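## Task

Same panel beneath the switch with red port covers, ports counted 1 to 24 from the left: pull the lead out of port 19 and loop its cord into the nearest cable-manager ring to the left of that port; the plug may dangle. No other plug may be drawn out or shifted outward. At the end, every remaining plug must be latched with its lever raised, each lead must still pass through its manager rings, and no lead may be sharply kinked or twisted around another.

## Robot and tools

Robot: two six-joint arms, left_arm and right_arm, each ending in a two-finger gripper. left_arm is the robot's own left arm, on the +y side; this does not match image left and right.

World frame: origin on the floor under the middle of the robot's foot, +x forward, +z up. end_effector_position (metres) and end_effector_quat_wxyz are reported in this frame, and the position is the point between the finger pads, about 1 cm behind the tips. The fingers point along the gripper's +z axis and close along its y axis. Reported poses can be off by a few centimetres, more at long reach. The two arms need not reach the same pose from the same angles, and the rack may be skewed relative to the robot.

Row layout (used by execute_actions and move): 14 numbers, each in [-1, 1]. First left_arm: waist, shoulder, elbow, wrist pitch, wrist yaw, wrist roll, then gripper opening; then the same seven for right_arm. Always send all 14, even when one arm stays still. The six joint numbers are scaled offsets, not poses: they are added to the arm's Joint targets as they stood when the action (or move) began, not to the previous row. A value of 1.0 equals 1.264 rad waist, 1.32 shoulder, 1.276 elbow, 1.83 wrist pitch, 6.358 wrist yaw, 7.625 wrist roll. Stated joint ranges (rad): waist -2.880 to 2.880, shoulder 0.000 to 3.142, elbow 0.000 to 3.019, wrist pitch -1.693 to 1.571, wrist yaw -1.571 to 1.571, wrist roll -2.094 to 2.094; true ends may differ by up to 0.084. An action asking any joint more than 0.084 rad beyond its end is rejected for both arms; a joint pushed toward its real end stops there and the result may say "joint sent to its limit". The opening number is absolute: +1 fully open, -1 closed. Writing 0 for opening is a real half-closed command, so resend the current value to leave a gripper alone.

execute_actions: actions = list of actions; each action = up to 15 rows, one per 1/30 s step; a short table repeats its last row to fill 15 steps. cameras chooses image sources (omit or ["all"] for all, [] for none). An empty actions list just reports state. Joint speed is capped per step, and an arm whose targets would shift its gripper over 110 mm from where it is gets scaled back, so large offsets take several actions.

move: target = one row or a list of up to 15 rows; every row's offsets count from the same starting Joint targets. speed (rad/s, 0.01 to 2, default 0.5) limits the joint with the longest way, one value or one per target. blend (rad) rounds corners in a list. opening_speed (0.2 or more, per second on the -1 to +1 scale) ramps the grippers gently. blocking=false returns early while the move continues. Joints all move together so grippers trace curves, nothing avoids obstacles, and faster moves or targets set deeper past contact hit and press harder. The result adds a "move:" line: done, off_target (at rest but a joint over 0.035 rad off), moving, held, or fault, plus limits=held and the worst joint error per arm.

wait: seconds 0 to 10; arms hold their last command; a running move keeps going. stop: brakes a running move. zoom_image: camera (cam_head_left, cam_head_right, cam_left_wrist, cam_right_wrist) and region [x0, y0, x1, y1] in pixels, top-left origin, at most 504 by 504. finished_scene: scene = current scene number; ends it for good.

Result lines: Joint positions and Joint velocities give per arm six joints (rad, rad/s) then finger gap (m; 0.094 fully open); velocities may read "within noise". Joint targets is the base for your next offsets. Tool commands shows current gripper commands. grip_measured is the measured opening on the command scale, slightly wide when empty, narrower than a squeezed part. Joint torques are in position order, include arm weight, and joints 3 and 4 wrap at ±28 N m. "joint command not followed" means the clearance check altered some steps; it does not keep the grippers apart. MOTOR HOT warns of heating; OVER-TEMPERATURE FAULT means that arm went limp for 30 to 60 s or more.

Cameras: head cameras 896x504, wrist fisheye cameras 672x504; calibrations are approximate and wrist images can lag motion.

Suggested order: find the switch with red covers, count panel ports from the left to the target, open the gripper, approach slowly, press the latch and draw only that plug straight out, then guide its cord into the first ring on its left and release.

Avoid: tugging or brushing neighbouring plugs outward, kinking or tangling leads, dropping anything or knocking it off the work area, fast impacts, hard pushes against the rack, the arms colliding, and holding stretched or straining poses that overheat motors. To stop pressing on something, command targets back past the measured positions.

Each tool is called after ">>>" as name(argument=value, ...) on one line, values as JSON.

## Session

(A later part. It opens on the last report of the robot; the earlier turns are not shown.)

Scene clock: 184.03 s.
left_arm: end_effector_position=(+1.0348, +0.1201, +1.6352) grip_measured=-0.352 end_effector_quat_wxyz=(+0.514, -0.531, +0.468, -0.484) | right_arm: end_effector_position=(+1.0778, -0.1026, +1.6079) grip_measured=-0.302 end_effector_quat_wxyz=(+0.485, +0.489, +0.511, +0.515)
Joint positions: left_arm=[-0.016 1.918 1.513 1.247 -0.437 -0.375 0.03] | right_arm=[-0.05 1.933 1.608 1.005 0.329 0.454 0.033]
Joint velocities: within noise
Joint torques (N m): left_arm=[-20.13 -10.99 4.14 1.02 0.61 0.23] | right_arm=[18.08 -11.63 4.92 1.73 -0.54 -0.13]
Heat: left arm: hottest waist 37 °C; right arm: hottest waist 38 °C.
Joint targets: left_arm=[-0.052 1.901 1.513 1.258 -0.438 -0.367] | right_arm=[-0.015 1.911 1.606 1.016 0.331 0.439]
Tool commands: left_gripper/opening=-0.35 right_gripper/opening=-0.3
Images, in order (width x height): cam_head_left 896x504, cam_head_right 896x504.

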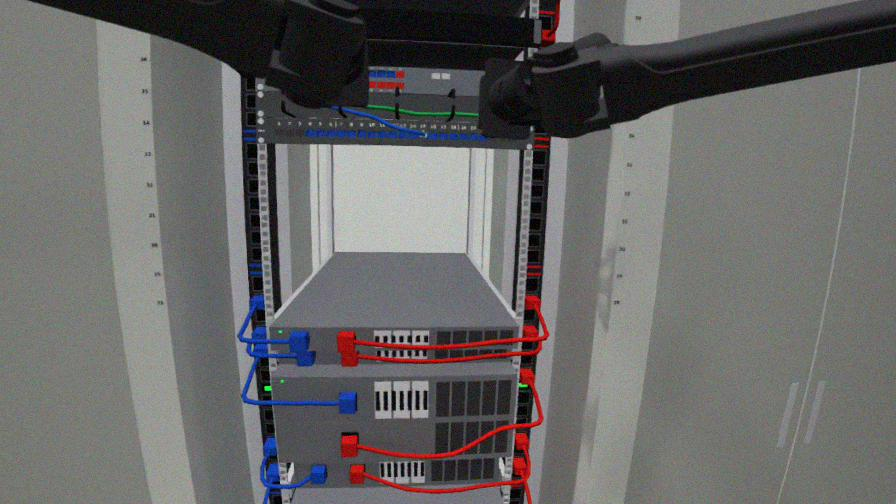

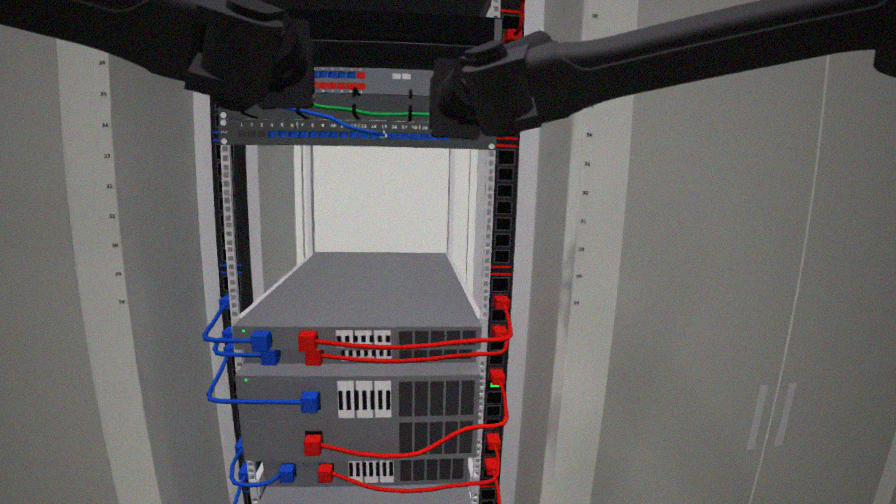

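>>> zoom_image(camera="cam_head_left", region=[380, 85, 415, 125])

>>> zoom_image(camera="cam_head_right", region=[340, 85, 375, 125])

>>> zoom_image(camera="cam_head_left", region=[435, 85, 470, 125])

Scaled by 12.600 from the camera's 896x504 image, which has a finer 1280x720 frame.

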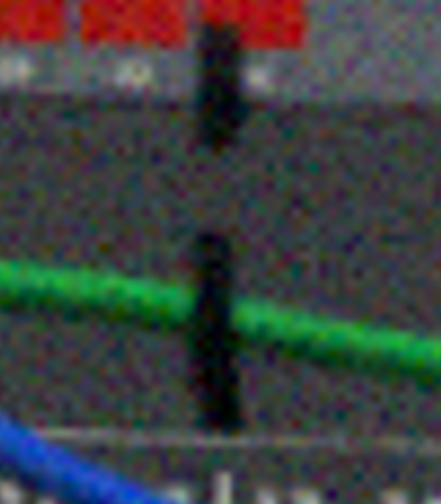

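Scaled by 12.600 from the camera's 896x504 image, which has a finer 1280x720 frame.

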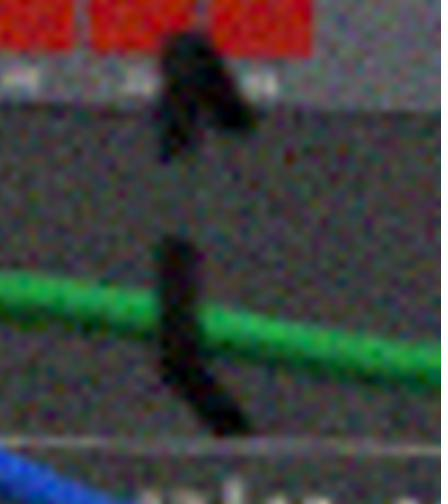

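Scaled by 12.600 from the camera's 896x504 image, which has a finer 1280x720 frame.

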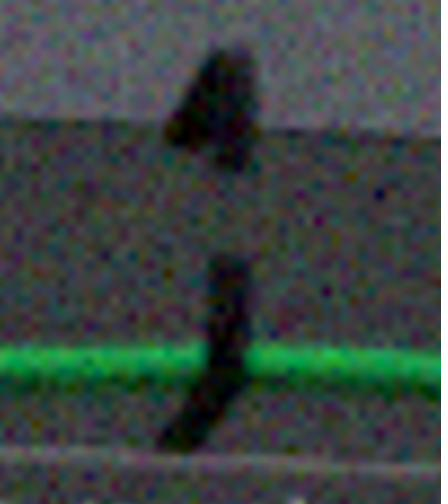

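>>> move(target=[[-0.0301,-0.0083,-0.1748,0.1104,-0.0050,0.0049,-0.35,0,0,0,0,0,0,-0.3],[0.4367,-0.0386,-0.5196,0.0230,-0.0255,0.0350,-0.35,0,0,0,0,0,0,-0.3],[0.7975,0.1508,-0.2845,-0.0426,-0.0554,0.0752,-0.35,0,0,0,0,0,0,-0.3]], speed=[0.2,0.5,0.5], blend=[0.05,0.1,0])

>>> zoom_image(camera="cam_head_left", region=[270, 50, 490, 160])

>>> zoom_image(camera="cam_head_left", region=[320, 70, 370, 130])

>>> zoom_image(camera="cam_head_right", region=[280, 70, 330, 130])

Scene clock: 188.93 s.
left_arm: end_effector_position=(+0.7571, +0.4457, +0.9820) grip_measured=-0.352 end_effector_quat_wxyz=(+0.286, -0.347, +0.866, +0.219) | right_arm: end_effector_position=(+1.0778, -0.1026, +1.6079) grip_measured=-0.302 end_effector_quat_wxyz=(+0.485, +0.489, +0.511, +0.515)
Joint positions: left_arm=[0.96 2.093 1.148 1.186 -0.79 0.198 0.03] | right_arm=[-0.05 1.933 1.608 1.005 0.329 0.454 0.033]
Joint velocities: within noise
Joint torques (N m): left_arm=[-9.99 -12.57 -0.94 1.18 -0.07 0.08] | right_arm=[17.9 -11.63 4.78 1.72 -0.56 -0.15]
Heat: left arm: hottest waist 37 °C; right arm: hottest waist 38 °C.
Joint targets: left_arm=[0.956 2.101 1.150 1.180 -0.790 0.207] | right_arm=[-0.015 1.911 1.606 1.016 0.331 0.439]
move: done
camera_calibration:
cam_left_wrist: T_world_to_cam=[[0.72704, -0.663112, -0.178034, -0.0782302], [-0.682359, -0.726602, -0.0802298, 0.921367], [-0.0761581, 0.179813, -0.980748, 1.06287], [0, 0, 0, 1]] pos_world=[0.766526, 0.426474, 1.1024]
cam_right_wrist: T_world_to_cam=[[-0.00638043, -0.0160732, -0.99985, 1.60965], [-0.63441, 0.772951, -0.00837724, 0.779286], [0.77297, 0.634262, -0.0151288, -0.620816], [0, 0, 0, 1]] pos_world=[0.98453, -0.182718, 1.60655]

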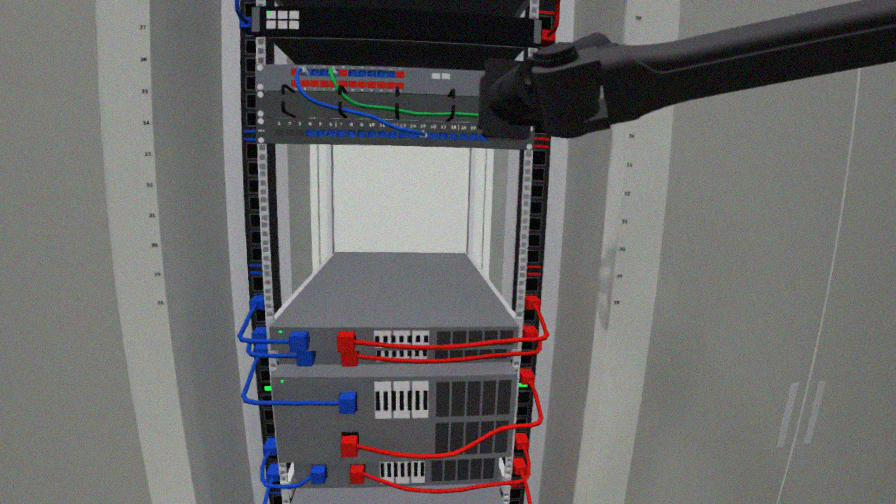

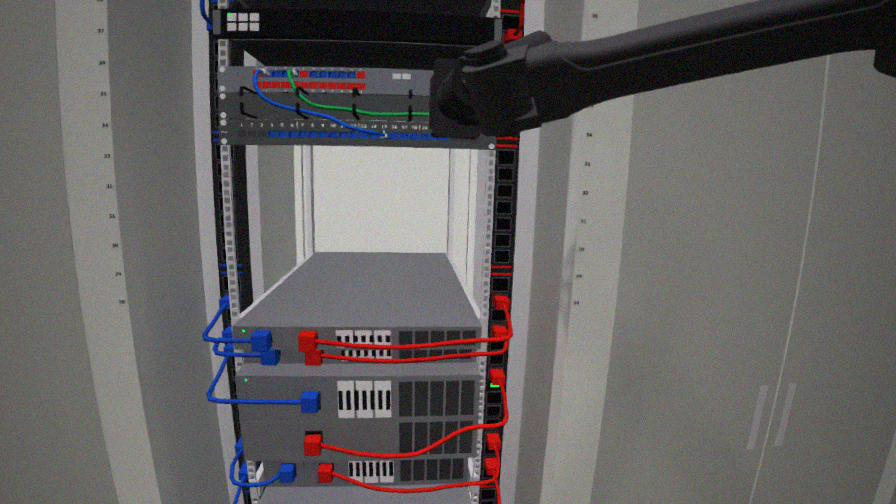

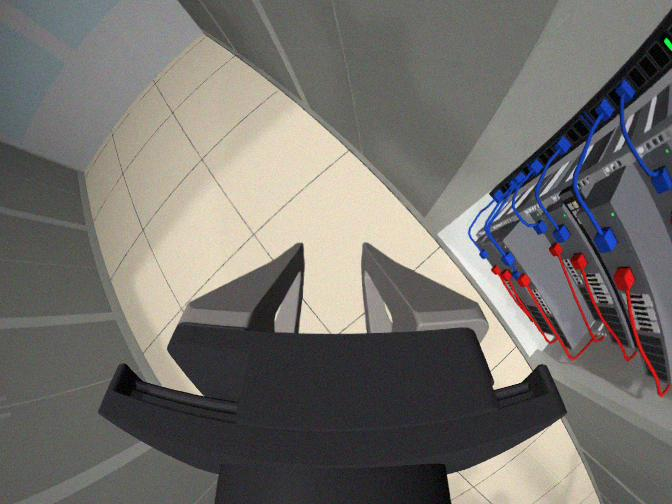

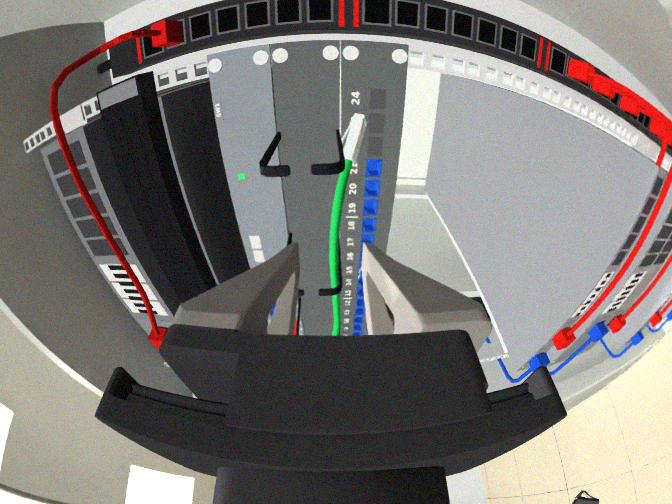

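Scaled by 2.291 from the camera's 896x504 image, which has a finer 1280x720 frame.

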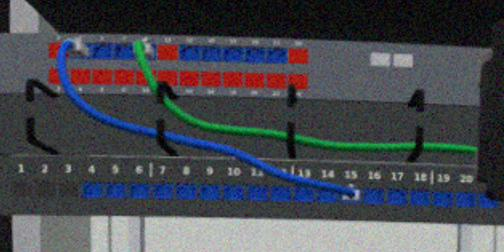

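Scaled by 8.400 from the camera's 896x504 image, which has a finer 1280x720 frame.

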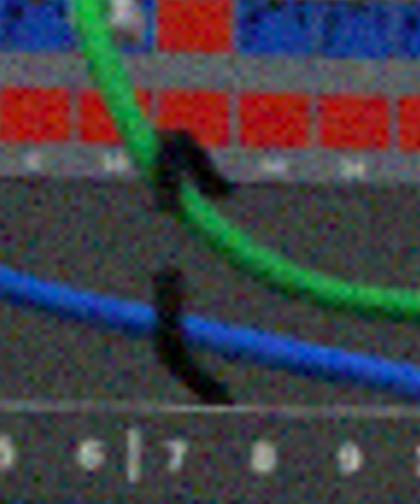

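Scaled by 8.400 from the camera's 896x504 image, which has a finer 1280x720 frame.

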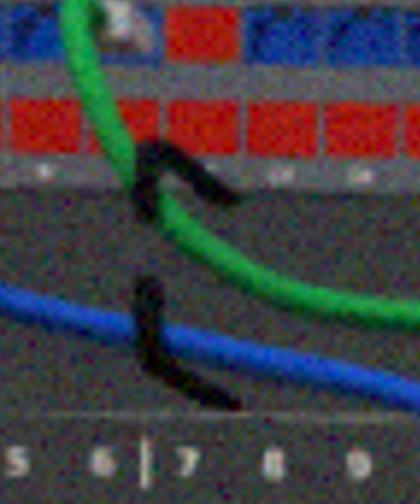

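>>> zoom_image(camera="cam_right_wrist", region=[230, 90, 430, 250])

Scaled by 2.520 from the camera's 672x504 image, which has a finer 960x720 frame.

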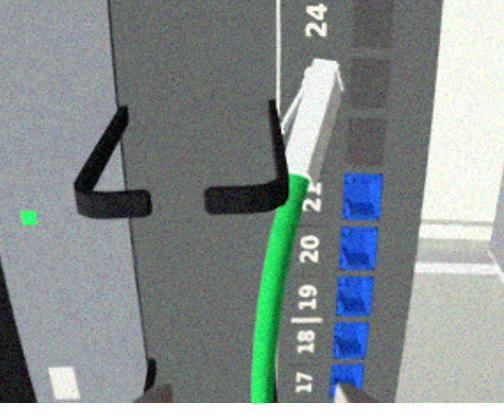

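>>> move(target=[[0,0,0,0,0,0,-0.35,0.0119,-0.0614,-0.185,0.0678,0,-0.0012,-0.3],[0,0,0,0,0,0,-0.35,-0.2255,-0.0083,-0.6708,0.1005,-0.0521,-0.1231,-0.3],[0,0,0,0,0,0,-0.35,-0.5665,-0.0273,-0.3966,-0.6098,-0.0414,-0.2296,-0.3]], speed=[0.2,0.5,0.6], blend=[0.02,0.1,0])

>>> wait(seconds=1)

>>> zoom_image(camera="cam_head_left", region=[320, 50, 540, 160])

>>> zoom_image(camera="cam_head_right", region=[390, 70, 510, 150])

>>> zoom_image(camera="cam_head_left", region=[405, 100, 445, 150])

Scene clock: 195.77 s.
left_arm: end_effector_position=(+0.7571, +0.4457, +0.9820) grip_measured=-0.352 end_effector_quat_wxyz=(+0.286, -0.346, +0.866, +0.219) | right_arm: end_effector_position=(+0.7019, -0.1557, +1.0802) grip_measured=-0.302 end_effector_quat_wxyz=(+0.168, -0.511, +0.799, +0.270)
Joint positions: left_arm=[0.96 2.093 1.148 1.186 -0.79 0.199 0.03] | right_arm=[-0.715 1.885 1.097 -0.092 0.066 -1.296 0.033]
Joint velocities: within noise
Joint torques (N m): left_arm=[-9.99 -12.57 -0.88 1.24 -0.07 0.1] | right_arm=[8.35 -11.93 -0.13 0.32 -0.47 -0.1]
Heat: left arm: hottest waist 37 °C; right arm: hottest waist 38 °C.
Joint targets: left_arm=[0.956 2.101 1.150 1.180 -0.790 0.207] | right_arm=[-0.731 1.874 1.100 -0.100 0.067 -1.311]
move: done
camera_calibration:
cam_left_wrist: T_world_to_cam=[[0.72636, -0.663657, -0.178775, -0.0767442], [-0.683027, -0.725992, -0.0800636, 0.921438], [-0.0766546, 0.180263, -0.980627, 1.06292], [0, 0, 0, 1]] pos_world=[0.766589, 0.426419, 1.10239]
cam_right_wrist: T_world_to_cam=[[0.916739, -0.319628, -0.239639, -0.43757], [-0.32159, -0.946339, 0.0319758, 0.0465576], [-0.237, 0.0477519, -0.970335, 1.34489], [0, 0, 0, 1]] pos_world=[0.734848, -0.160021, 1.19864]

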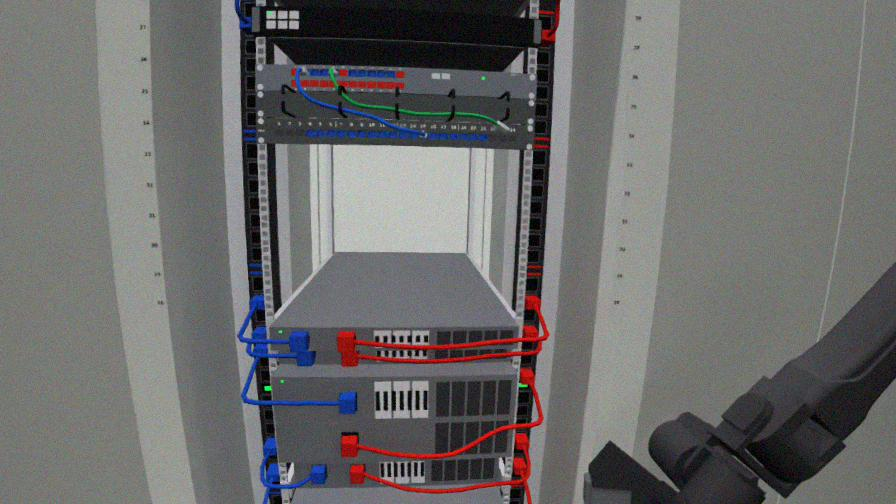

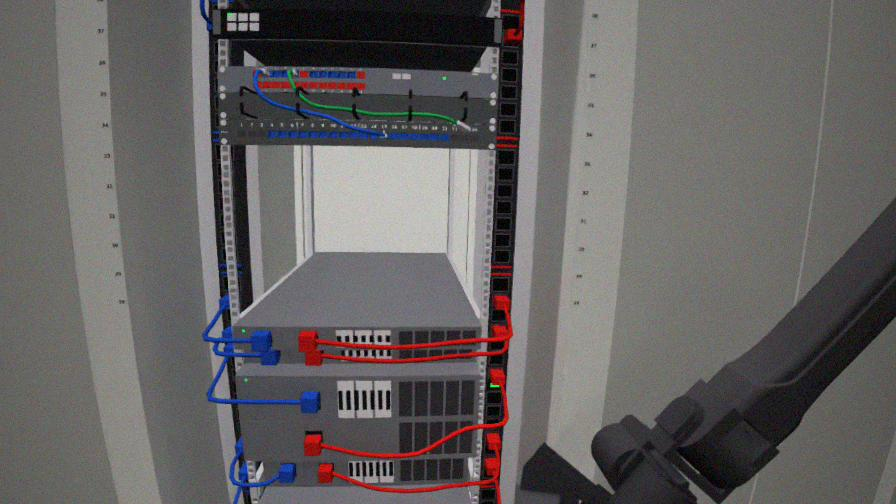

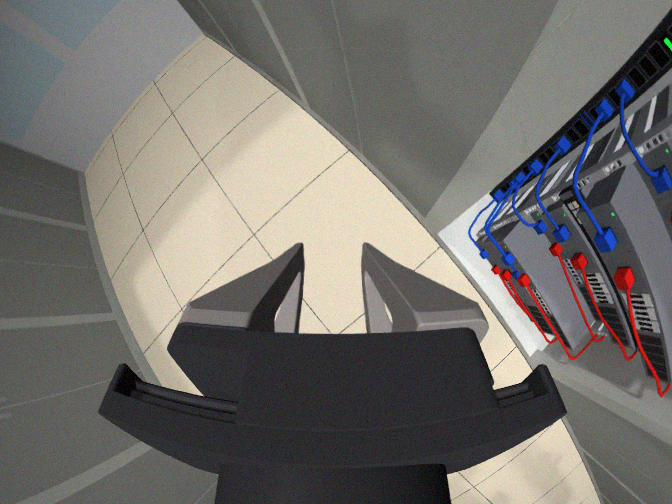

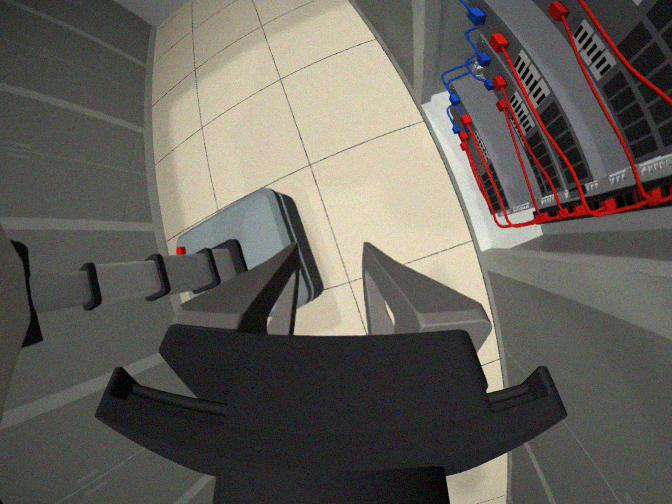

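Scene clock: 196.77 s.
left_arm: end_effector_position=(+0.7571, +0.4457, +0.9820) grip_measured=-0.352 end_effector_quat_wxyz=(+0.286, -0.346, +0.866, +0.219) | right_arm: end_effector_position=(+0.7017, -0.1557, +1.0802) grip_measured=-0.302 end_effector_quat_wxyz=(+0.168, -0.511, +0.799, +0.270)
Joint positions: left_arm=[0.96 2.093 1.148 1.186 -0.79 0.199 0.03] | right_arm=[-0.715 1.885 1.097 -0.093 0.066 -1.297 0.033]
Joint velocities: within noise
Joint torques (N m): left_arm=[-9.99 -12.51 -0.9 1.24 -0.07 0.09] | right_arm=[8 -11.93 -0.09 0.38 -0.43 -0.11]
Heat: left arm: hottest waist 37 °C; right arm: hottest waist 38 °C.
Joint targets: left_arm=[0.956 2.101 1.150 1.180 -0.790 0.207] | right_arm=[-0.731 1.874 1.100 -0.100 0.067 -1.311]
Tool commands: left_gripper/opening=-0.35 right_gripper/opening=-0.3
wait: 1.00 s; at rest by 0.17 s
camera_calibration:
cam_left_wrist: T_world_to_cam=[[0.72636, -0.663657, -0.178775, -0.0767442], [-0.683027, -0.725992, -0.0800636, 0.921438], [-0.0766546, 0.180263, -0.980627, 1.06292], [0, 0, 0, 1]] pos_world=[0.766589, 0.426419, 1.10239]
cam_right_wrist: T_world_to_cam=[[0.917064, -0.318588, -0.239781, -0.437301], [-0.320544, -0.946697, 0.03189, 0.0458223], [-0.23716, 0.0476151, -0.970303, 1.34492], [0, 0, 0, 1]] pos_world=[0.734681, -0.159977, 1.19866]

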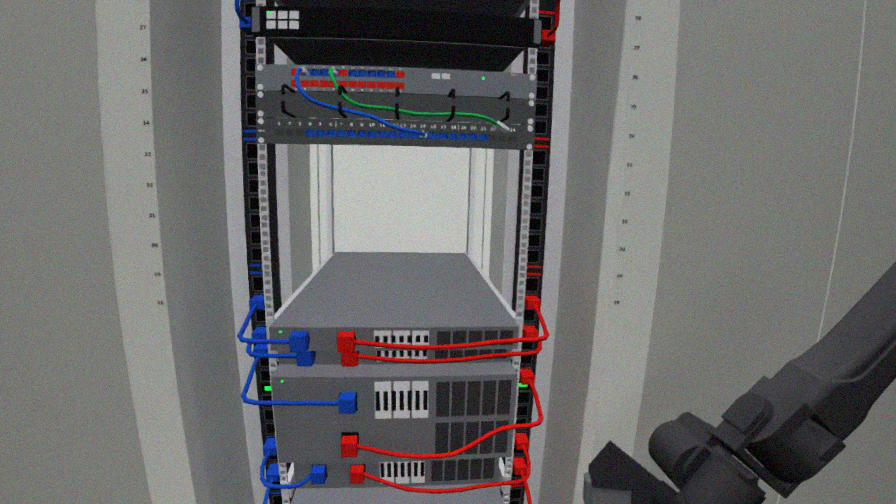

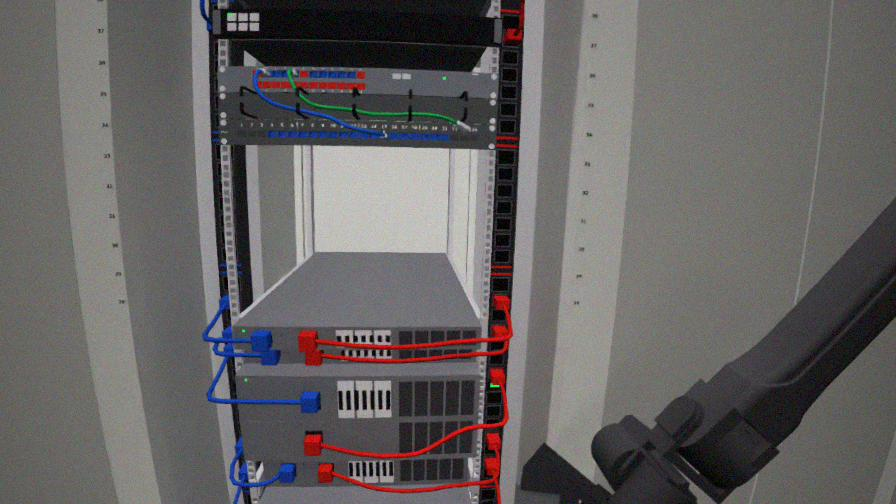

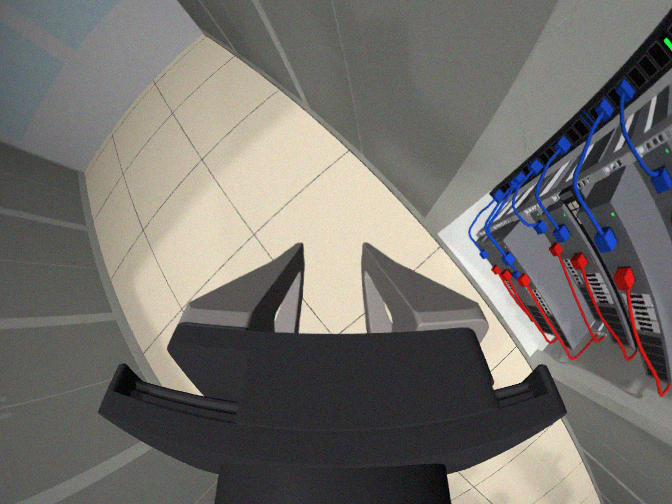

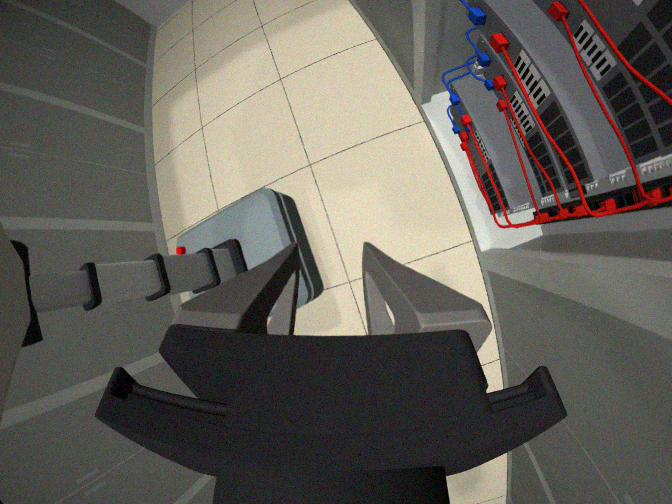

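Scaled by 2.291 from the camera's 896x504 image, which has a finer 1280x720 frame.

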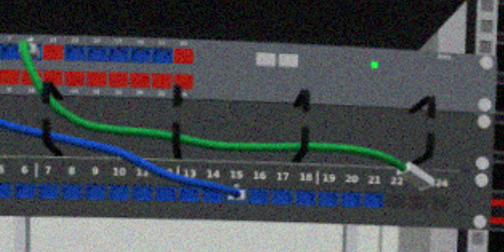

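Scaled by 4.200 from the camera's 896x504 image, which has a finer 1280x720 frame.

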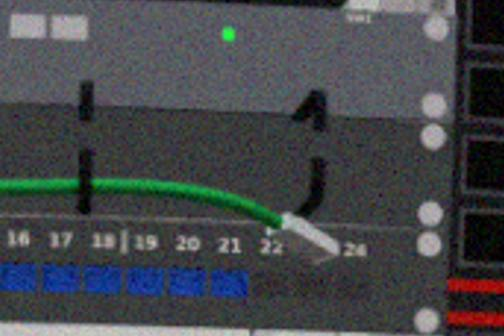

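Scaled by 10.080 from the camera's 896x504 image, which has a finer 1280x720 frame.

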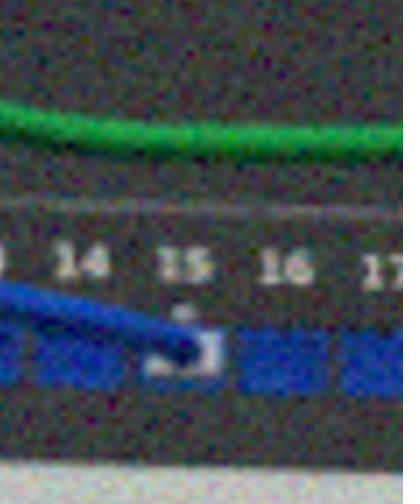

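>>> zoom_image(camera="cam_head_left", region=[285, 55, 355, 125])

>>> zoom_image(camera="cam_head_left", region=[430, 80, 530, 140])

Scaled by 7.200 from the camera's 896x504 image, which has a finer 1280x720 frame.

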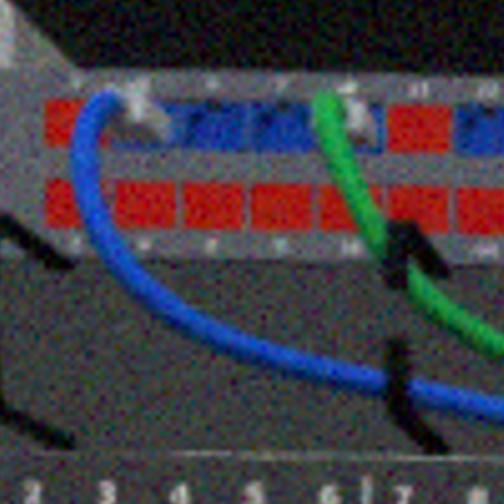

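Scaled by 5.040 from the camera's 896x504 image, which has a finer 1280x720 frame.

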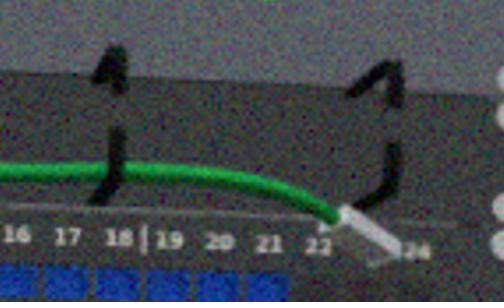

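>>> finished_scene(scene=2)

The scene is finished: the task was done.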